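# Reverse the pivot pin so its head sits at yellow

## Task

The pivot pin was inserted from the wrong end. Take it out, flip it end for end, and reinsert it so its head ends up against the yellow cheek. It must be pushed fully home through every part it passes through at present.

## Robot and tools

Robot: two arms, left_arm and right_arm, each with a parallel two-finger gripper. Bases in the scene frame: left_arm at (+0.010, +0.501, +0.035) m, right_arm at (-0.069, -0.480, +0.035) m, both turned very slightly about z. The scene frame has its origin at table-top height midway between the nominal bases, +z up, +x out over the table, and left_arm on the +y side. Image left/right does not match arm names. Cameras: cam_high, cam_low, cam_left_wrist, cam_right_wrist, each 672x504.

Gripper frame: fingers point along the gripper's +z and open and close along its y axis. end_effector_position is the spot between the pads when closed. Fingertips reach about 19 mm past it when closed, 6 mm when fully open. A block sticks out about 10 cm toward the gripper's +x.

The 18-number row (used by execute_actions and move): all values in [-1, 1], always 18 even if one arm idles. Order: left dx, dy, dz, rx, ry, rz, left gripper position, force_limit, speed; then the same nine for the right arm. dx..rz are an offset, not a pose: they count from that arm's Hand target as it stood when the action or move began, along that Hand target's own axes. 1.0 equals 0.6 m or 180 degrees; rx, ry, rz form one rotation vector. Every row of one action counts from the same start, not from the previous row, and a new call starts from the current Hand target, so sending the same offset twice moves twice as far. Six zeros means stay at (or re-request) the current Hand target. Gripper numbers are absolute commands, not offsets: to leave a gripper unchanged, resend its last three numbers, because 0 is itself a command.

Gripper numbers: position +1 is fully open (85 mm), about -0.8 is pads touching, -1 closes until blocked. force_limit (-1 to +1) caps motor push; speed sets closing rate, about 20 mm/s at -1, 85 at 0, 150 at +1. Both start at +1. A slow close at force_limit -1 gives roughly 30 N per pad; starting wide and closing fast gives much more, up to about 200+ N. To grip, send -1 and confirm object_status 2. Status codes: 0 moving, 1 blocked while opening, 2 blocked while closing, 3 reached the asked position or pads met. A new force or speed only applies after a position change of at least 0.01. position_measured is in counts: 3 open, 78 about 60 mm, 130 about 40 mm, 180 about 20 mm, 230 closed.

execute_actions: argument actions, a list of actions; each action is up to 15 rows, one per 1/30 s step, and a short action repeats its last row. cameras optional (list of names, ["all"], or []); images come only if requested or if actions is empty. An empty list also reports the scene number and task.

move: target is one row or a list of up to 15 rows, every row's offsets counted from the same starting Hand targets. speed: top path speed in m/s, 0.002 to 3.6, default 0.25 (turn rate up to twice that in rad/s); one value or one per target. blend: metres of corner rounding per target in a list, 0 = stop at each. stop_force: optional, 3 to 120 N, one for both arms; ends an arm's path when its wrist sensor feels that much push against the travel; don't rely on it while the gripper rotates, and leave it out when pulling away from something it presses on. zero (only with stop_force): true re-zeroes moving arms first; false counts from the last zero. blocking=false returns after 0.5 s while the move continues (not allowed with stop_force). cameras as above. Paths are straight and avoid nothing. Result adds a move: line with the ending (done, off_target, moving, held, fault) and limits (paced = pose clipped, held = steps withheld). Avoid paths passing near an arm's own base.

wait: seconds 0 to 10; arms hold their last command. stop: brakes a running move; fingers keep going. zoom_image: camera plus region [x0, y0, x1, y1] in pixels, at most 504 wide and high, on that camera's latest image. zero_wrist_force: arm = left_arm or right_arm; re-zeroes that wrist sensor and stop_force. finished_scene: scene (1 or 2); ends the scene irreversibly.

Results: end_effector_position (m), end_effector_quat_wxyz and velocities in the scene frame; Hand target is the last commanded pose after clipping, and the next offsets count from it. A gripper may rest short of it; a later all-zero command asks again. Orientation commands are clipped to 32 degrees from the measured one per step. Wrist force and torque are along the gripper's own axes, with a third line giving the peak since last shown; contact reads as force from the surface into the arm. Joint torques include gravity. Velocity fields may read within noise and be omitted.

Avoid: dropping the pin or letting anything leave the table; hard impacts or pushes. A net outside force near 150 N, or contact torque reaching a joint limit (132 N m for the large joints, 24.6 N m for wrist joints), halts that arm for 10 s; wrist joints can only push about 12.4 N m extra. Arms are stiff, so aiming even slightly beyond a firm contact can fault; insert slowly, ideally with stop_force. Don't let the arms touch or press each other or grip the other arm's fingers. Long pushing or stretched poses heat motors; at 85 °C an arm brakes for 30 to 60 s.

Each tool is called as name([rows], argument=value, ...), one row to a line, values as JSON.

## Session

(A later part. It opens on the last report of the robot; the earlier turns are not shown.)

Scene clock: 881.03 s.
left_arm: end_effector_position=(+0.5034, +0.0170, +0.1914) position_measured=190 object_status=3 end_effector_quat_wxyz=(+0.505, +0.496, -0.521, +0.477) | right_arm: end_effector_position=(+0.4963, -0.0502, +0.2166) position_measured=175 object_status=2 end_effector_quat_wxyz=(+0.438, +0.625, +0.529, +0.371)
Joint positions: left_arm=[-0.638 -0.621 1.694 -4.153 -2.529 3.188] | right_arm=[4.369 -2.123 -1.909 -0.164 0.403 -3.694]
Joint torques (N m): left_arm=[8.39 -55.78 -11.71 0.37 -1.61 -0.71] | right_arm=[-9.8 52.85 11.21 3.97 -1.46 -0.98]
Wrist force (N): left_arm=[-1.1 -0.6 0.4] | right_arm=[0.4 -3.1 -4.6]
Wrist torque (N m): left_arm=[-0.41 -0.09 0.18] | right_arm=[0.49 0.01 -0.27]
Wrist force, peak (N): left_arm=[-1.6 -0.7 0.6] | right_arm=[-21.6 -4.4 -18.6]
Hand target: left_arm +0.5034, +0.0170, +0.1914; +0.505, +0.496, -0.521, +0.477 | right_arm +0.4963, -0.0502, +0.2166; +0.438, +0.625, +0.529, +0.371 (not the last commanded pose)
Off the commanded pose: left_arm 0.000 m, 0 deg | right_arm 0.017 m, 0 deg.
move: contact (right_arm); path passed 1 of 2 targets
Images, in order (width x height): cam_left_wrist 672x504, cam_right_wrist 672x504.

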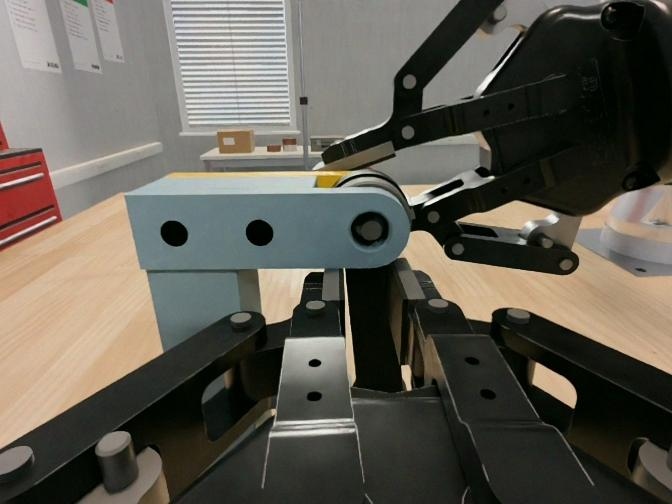

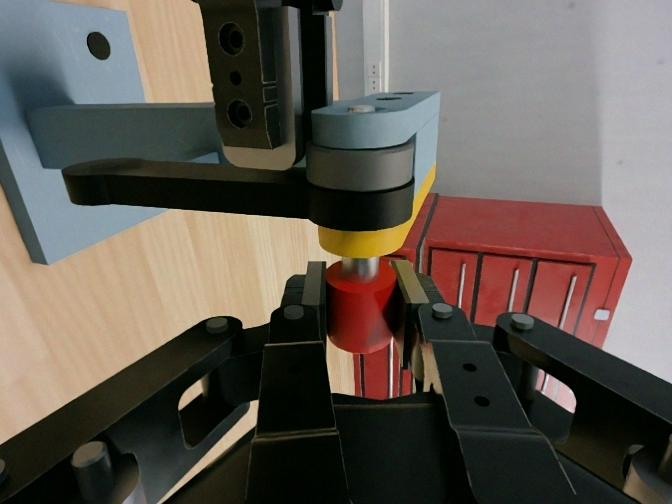

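move([
  [0,0,0,0,0,0,-0.483,1,0,-0.0003,-0.0008,-0.0022,0,0,0,-1,-0.7,-0.8],
  [0,0,0,0,0,0,-0.483,1,0,0.0188,-0.0015,-0.0042,0,0,0,-1,-0.7,-0.8],
], speed=0.012, stop_force=20, cameras=["cam_left_wrist","cam_right_wrist"])

zoom_image(camera="cam_left_wrist", region=[330, 190, 430, 290])

zoom_image(camera="cam_right_wrist", region=[200, 0, 500, 350])

Scene clock: 913.87 s.
left_arm: end_effector_position=(+0.5034, +0.0170, +0.1914) position_measured=190 object_status=3 end_effector_quat_wxyz=(+0.505, +0.496, -0.521, +0.477) | right_arm: end_effector_position=(+0.4955, -0.0387, +0.2166) position_measured=175 object_status=2 end_effector_quat_wxyz=(+0.438, +0.625, +0.529, +0.371)
Joint positions: left_arm=[-0.638 -0.621 1.694 -4.153 -2.529 3.188] | right_arm=[4.378 -2.133 -1.883 -0.198 0.399 -3.675]
Joint torques (N m): left_arm=[8.69 -59.4 -8.61 0.24 -1.6 -0.75] | right_arm=[1.53 48.71 7.25 4.56 0.79 -1.05]
Wrist force (N): left_arm=[-1.0 -0.6 0.5] | right_arm=[-0.4 7.4 7.5]
Wrist torque (N m): left_arm=[-0.42 -0.12 0.18] | right_arm=[0.49 -0.10 -0.15]
Wrist force, peak (N): left_arm=[-1.2 -1.0 0.5] | right_arm=[-0.3 8.3 7.9]
Hand target: left_arm +0.5034, +0.0170, +0.1914; +0.505, +0.496, -0.521, +0.477 | right_arm +0.4955, -0.0387, +0.2166; +0.438, +0.625, +0.529, +0.371
Off the commanded pose: left_arm 0.000 m, 0 deg | right_arm 0.000 m, 0 deg.
move: done
Images, in order (width x height): cam_left_wrist 672x504, cam_right_wrist 672x504.

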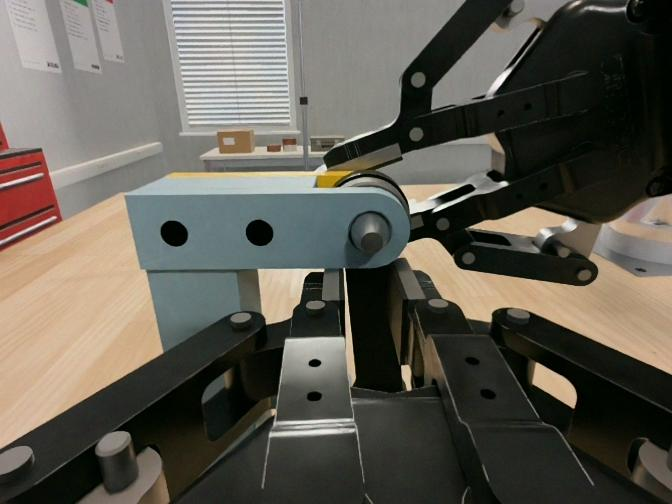

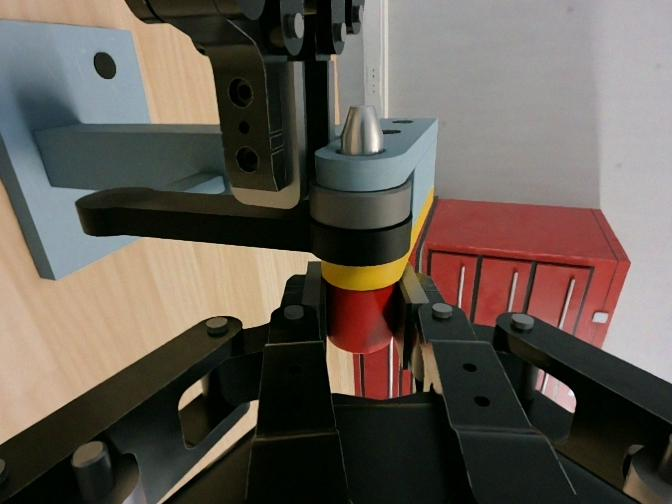

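Scaled by 5.040 from the camera's 672x504 image, which has a finer 960x720 frame.

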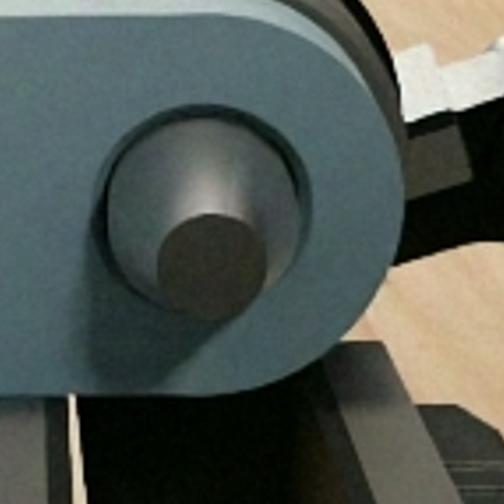

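Scaled by 1.440 from the camera's 672x504 image, which has a finer 960x720 frame.

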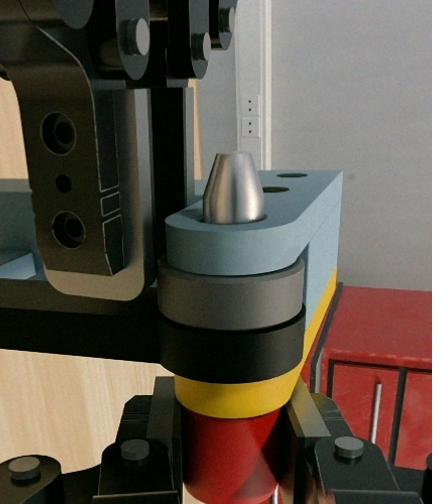

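move([
  [0,0,0,0,0,0,-0.483,1,0,0,0.0006,0.0007,0,0,0,-1,-0.7,-0.8],
  [0,0,0,0,0,0,-0.483,1,0,0.0066,0.0005,0.0001,0,0,0,-1,-0.7,-0.8],
], speed=0.01, stop_force=20, cameras=["cam_right_wrist"])

zoom_image(camera="cam_right_wrist", region=[280, 90, 450, 380])

Scene clock: 924.83 s.
left_arm: end_effector_position=(+0.5034, +0.0170, +0.1914) position_measured=190 object_status=3 end_effector_quat_wxyz=(+0.505, +0.496, -0.521, +0.477) | right_arm: end_effector_position=(+0.4962, -0.0376, +0.2168) position_measured=175 object_status=2 end_effector_quat_wxyz=(+0.438, +0.625, +0.529, +0.371)
Joint positions: left_arm=[-0.638 -0.621 1.694 -4.153 -2.529 3.188] | right_arm=[4.377 -2.135 -1.879 -0.199 0.399 -3.676]
Joint torques (N m): left_arm=[8.32 -63 -5.3 0.27 -1.51 -0.8] | right_arm=[-1.16 52.66 14.75 5.09 0.93 -0.93]
Wrist force (N): left_arm=[-1.2 -0.7 0.3] | right_arm=[-14.6 0.1 0.0]
Wrist torque (N m): left_arm=[-0.43 -0.10 0.18] | right_arm=[0.50 0.41 -0.21]
Wrist force, peak (N): left_arm=[-1.4 -0.9 0.6] | right_arm=[-27.9 -1.4 -7.1]
Hand target: left_arm +0.5034, +0.0170, +0.1914; +0.505, +0.496, -0.521, +0.477 | right_arm +0.4962, -0.0376, +0.2168; +0.438, +0.625, +0.529, +0.371 (not the last commanded pose)
Off the commanded pose: left_arm 0.000 m, 0 deg | right_arm 0.003 m, 0 deg.
move: contact (right_arm); path passed 1 of 2 targets
Images, in order (width x height): cam_right_wrist 672x504.

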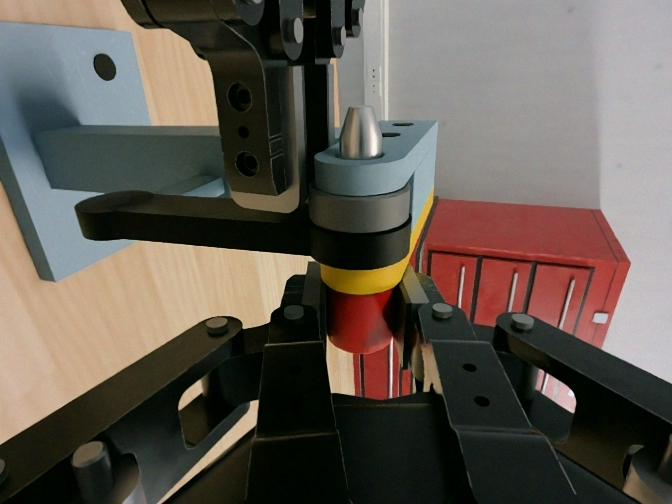

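Scaled by 1.738 from the camera's 672x504 image, which has a finer 960x720 frame.

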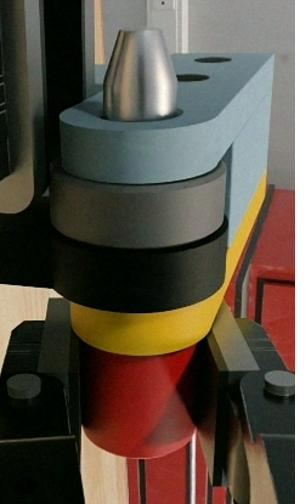

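move([
  [-0.006,0,0,0,0,0,-0.483,1,0,-0.001,0,0,0,0,0,-1,-0.7,-0.8],
  [-0.006,0,0,0,0,0,-0.483,1,0,-0.001,0,0,0,0,0,0.0,1,-0.7],
  [-0.006,0,-0.15,0,0,0,-0.483,1,0,-0.001,0,-0.13,0,0,0,0.0,1,-0.7],
], speed=[0.03,0.03,0.12], cameras=["all"])

zoom_image(camera="cam_right_wrist", region=[250, 0, 450, 260])

zoom_image(camera="cam_left_wrist", region=[280, 120, 460, 330])

Scene clock: 940.30 s.
left_arm: end_effector_position=(+0.5081, +0.1069, +0.1910) position_measured=190 object_status=3 end_effector_quat_wxyz=(+0.505, +0.496, -0.521, +0.477) | right_arm: end_effector_position=(+0.4238, -0.0261, +0.2435) position_measured=128 object_status=3 end_effector_quat_wxyz=(+0.438, +0.625, +0.529, +0.371)
Joint positions: left_arm=[-0.491 -0.651 1.783 -4.196 -2.675 3.208] | right_arm=[4.509 -1.966 -1.961 -0.601 0.355 -3.338]
Joint torques (N m): left_arm=[3.64 -43.12 -19.78 1.1 -0.66 -2.27] | right_arm=[-2.23 39.96 17.41 2.79 -0.29 0.65]
Wrist force (N): left_arm=[0.7 -0.7 0.7] | right_arm=[-0.3 0.8 -1.7]
Wrist torque (N m): left_arm=[-0.36 -0.11 0.02] | right_arm=[0.44 0.13 0.03]
Wrist force, peak (N): left_arm=[0.8 -1.2 2.7] | right_arm=[-14.7 -0.3 0.2]
Hand target: left_arm +0.5081, +0.1069, +0.1910; +0.505, +0.496, -0.521, +0.477 | right_arm +0.4238, -0.0262, +0.2434; +0.438, +0.625, +0.529, +0.371
Off the commanded pose: left_arm 0.000 m, 0 deg | right_arm 0.000 m, 0 deg.
move: done

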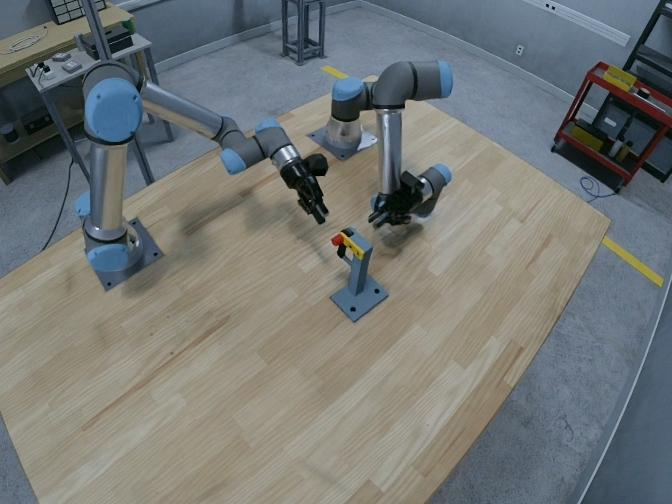

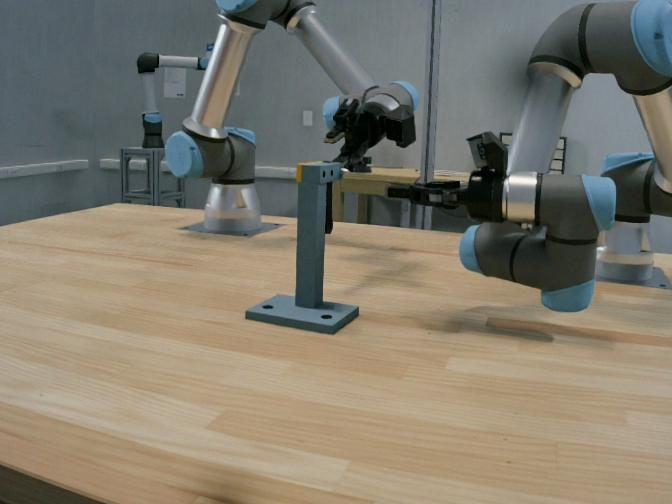

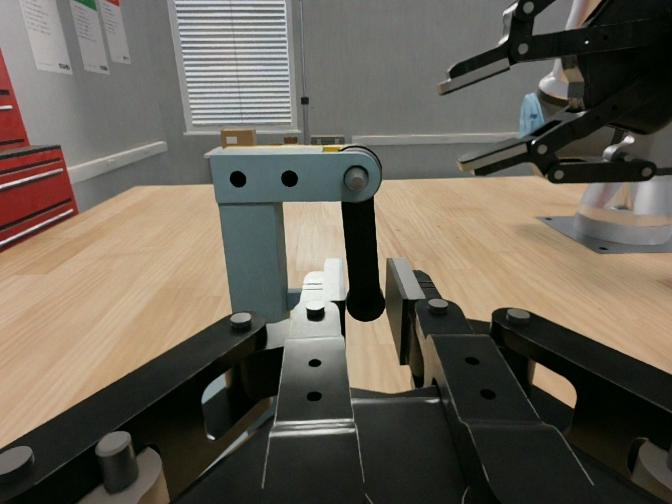

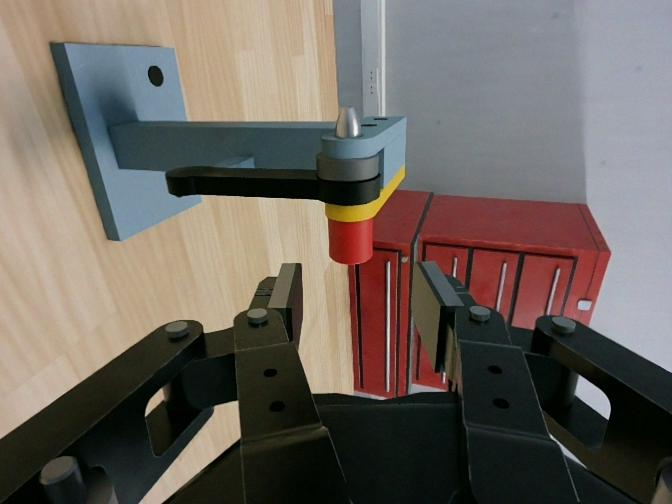

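Scaled by 1.938 from the camera's 672x504 image, which has a finer 960x720 frame.

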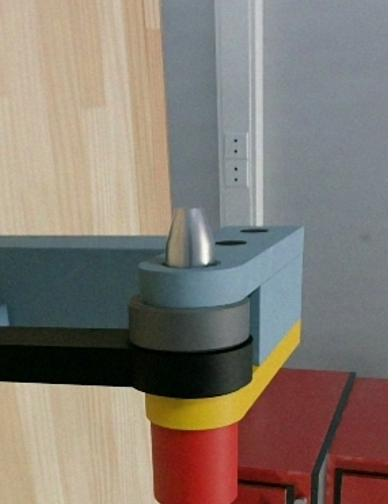

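Scaled by 2.400 from the camera's 672x504 image, which has a finer 960x720 frame.

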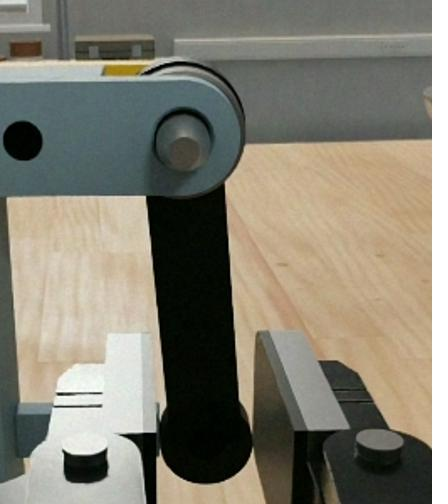

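move([
  [0,0,0,0,0,0,-0.483,1,0,-0.0905,0.0035,0.0095,0,0.0329,-0.0119,-1,-1,0.5],
  [0,0,0,0,0,0,-0.483,1,0,-0.0762,0.0053,0.1442,0,0.0329,-0.0119,-1,-1,0.5],
], speed=0.2, blend=[0.015,0], cameras=["cam_right_wrist"])

zoom_image(camera="cam_right_wrist", region=[250, 0, 500, 300])

Scene clock: 953.93 s.
left_arm: end_effector_position=(+0.5081, +0.1069, +0.1910) position_measured=190 object_status=3 end_effector_quat_wxyz=(+0.505, +0.496, -0.521, +0.477) | right_arm: end_effector_position=(+0.4975, -0.0848, +0.2169) position_measured=233 object_status=3 end_effector_quat_wxyz=(+0.417, +0.595, +0.563, +0.395)
Joint positions: left_arm=[-0.491 -0.651 1.783 -4.196 -2.675 3.208] | right_arm=[4.328 -2.108 -2.022 0.187 0.494 -3.973]
Joint torques (N m): left_arm=[8.58 -42.81 -19.95 0.84 -1.78 -2.59] | right_arm=[-5.96 33.62 17.04 3.17 -2.16 -0.84]
Wrist force (N): left_arm=[0.8 -0.8 0.5] | right_arm=[0.5 1.0 -2.1]
Wrist torque (N m): left_arm=[-0.37 -0.13 0.02] | right_arm=[0.59 0.04 -0.05]
Wrist force, peak (N): left_arm=[1.1 -1.1 0.8] | right_arm=[-3.0 1.4 -4.1]
Hand target: left_arm +0.5081, +0.1069, +0.1910; +0.505, +0.496, -0.521, +0.477 | right_arm +0.4976, -0.0848, +0.2169; +0.417, +0.595, +0.563, +0.395
Off the commanded pose: left_arm 0.000 m, 0 deg | right_arm 0.000 m, 0 deg.
move: done
Images, in order (width x height): cam_right_wrist 672x504.

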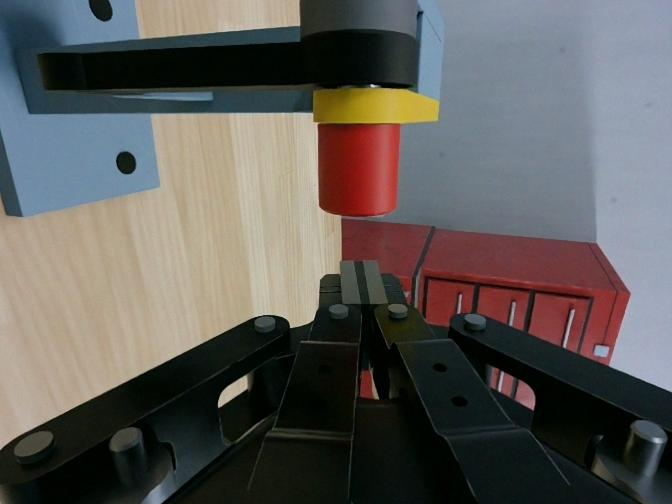

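Scaled by 1.680 from the camera's 672x504 image, which has a finer 960x720 frame.

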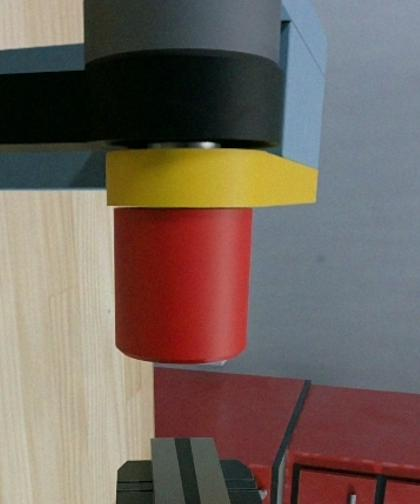

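move(target=[0,0,0,0,0,0,-0.483,1,0,0.05,0,0,0,0,0,-1,-1,0.5], speed=0.015, stop_force=18, cameras=["cam_right_wrist"])

move(target=[0,0,0,0,0,0,-0.483,1,0,-0.08,0,0,0,0,0,-1,-1,0.5], speed=0.1, cameras=["cam_right_wrist"])

zoom_image(camera="cam_right_wrist", region=[250, 0, 500, 300])

Scene clock: 963.73 s.
left_arm: end_effector_position=(+0.5081, +0.1069, +0.1910) position_measured=190 object_status=3 end_effector_quat_wxyz=(+0.505, +0.496, -0.521, +0.477) | right_arm: end_effector_position=(+0.4989, -0.0615, +0.2169) position_measured=233 object_status=3 end_effector_quat_wxyz=(+0.417, +0.595, +0.563, +0.395)
Joint positions: left_arm=[-0.491 -0.651 1.783 -4.196 -2.675 3.208] | right_arm=[4.344 -2.132 -1.968 0.135 0.484 -3.949]
Joint torques (N m): left_arm=[8.56 -43.43 -19.85 0.3 -1.87 -2.57] | right_arm=[-0.82 50.49 11.11 3.36 0.4 -1.22]
Wrist force (N): left_arm=[0.8 -1.2 0.8] | right_arm=[-14.1 -0.4 -0.1]
Wrist torque (N m): left_arm=[-0.43 -0.14 0.03] | right_arm=[0.57 0.45 -0.03]
Wrist force, peak (N): left_arm=[0.9 -1.2 0.8] | right_arm=[-31.7 -2.0 -8.9]
Hand target: left_arm +0.5081, +0.1069, +0.1910; +0.505, +0.496, -0.521, +0.477 | right_arm +0.4989, -0.0615, +0.2169; +0.417, +0.595, +0.563, +0.395 (not the last commanded pose)
Off the commanded pose: left_arm 0.000 m, 0 deg | right_arm 0.007 m, 0 deg.
move: contact (right_arm)
Images, in order (width x height): cam_right_wrist 672x504.

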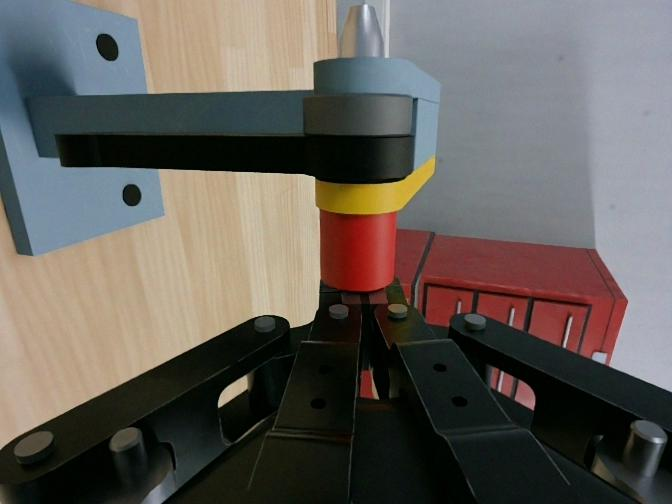

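Scene clock: 964.63 s.
left_arm: end_effector_position=(+0.5081, +0.1069, +0.1910) position_measured=190 object_status=3 end_effector_quat_wxyz=(+0.505, +0.496, -0.521, +0.477) | right_arm: end_effector_position=(+0.4962, -0.1094, +0.2169) position_measured=233 object_status=3 end_effector_quat_wxyz=(+0.417, +0.595, +0.563, +0.395)
Joint positions: left_arm=[-0.491 -0.651 1.783 -4.196 -2.675 3.208] | right_arm=[4.31 -2.085 -2.077 0.242 0.507 -4]
Joint torques (N m): left_arm=[8.87 -43.33 -19.77 0.21 -1.71 -2.53] | right_arm=[10.84 34.19 14.76 1.36 -3.15 1.58]
Wrist force (N): left_arm=[1.0 -0.8 0.7] | right_arm=[0.8 0.4 -2.5]
Wrist torque (N m): left_arm=[-0.37 -0.16 0.02] | right_arm=[0.48 -0.01 0.05]
Wrist force, peak (N): left_arm=[1.0 -1.0 0.8] | right_arm=[-13.1 0.0 0.5]
Hand target: left_arm +0.5081, +0.1069, +0.1910; +0.505, +0.496, -0.521, +0.477 | right_arm +0.4962, -0.1094, +0.2169; +0.417, +0.595, +0.563, +0.395
Off the commanded pose: left_arm 0.000 m, 0 deg | right_arm 0.000 m, 0 deg.
move: done
Images, in order (width x height): cam_right_wrist 672x504.

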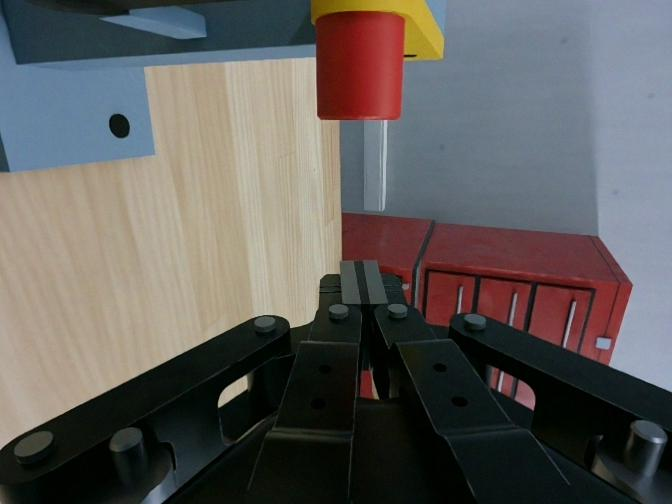

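Scaled by 1.680 from the camera's 672x504 image, which has a finer 960x720 frame.

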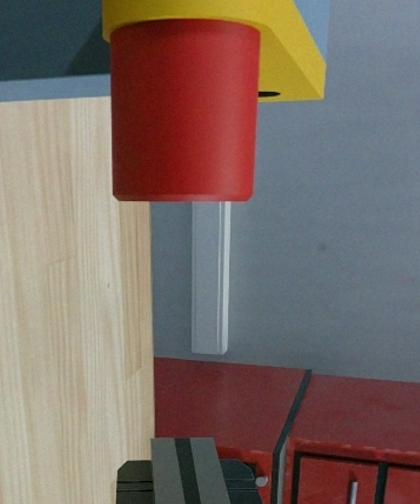

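The pin is seated: its head is flush on the yellow cheek, and it passes through the lever, spacer and blue cheek.

finished_scene(scene=2)

The scene is finished: the task was done.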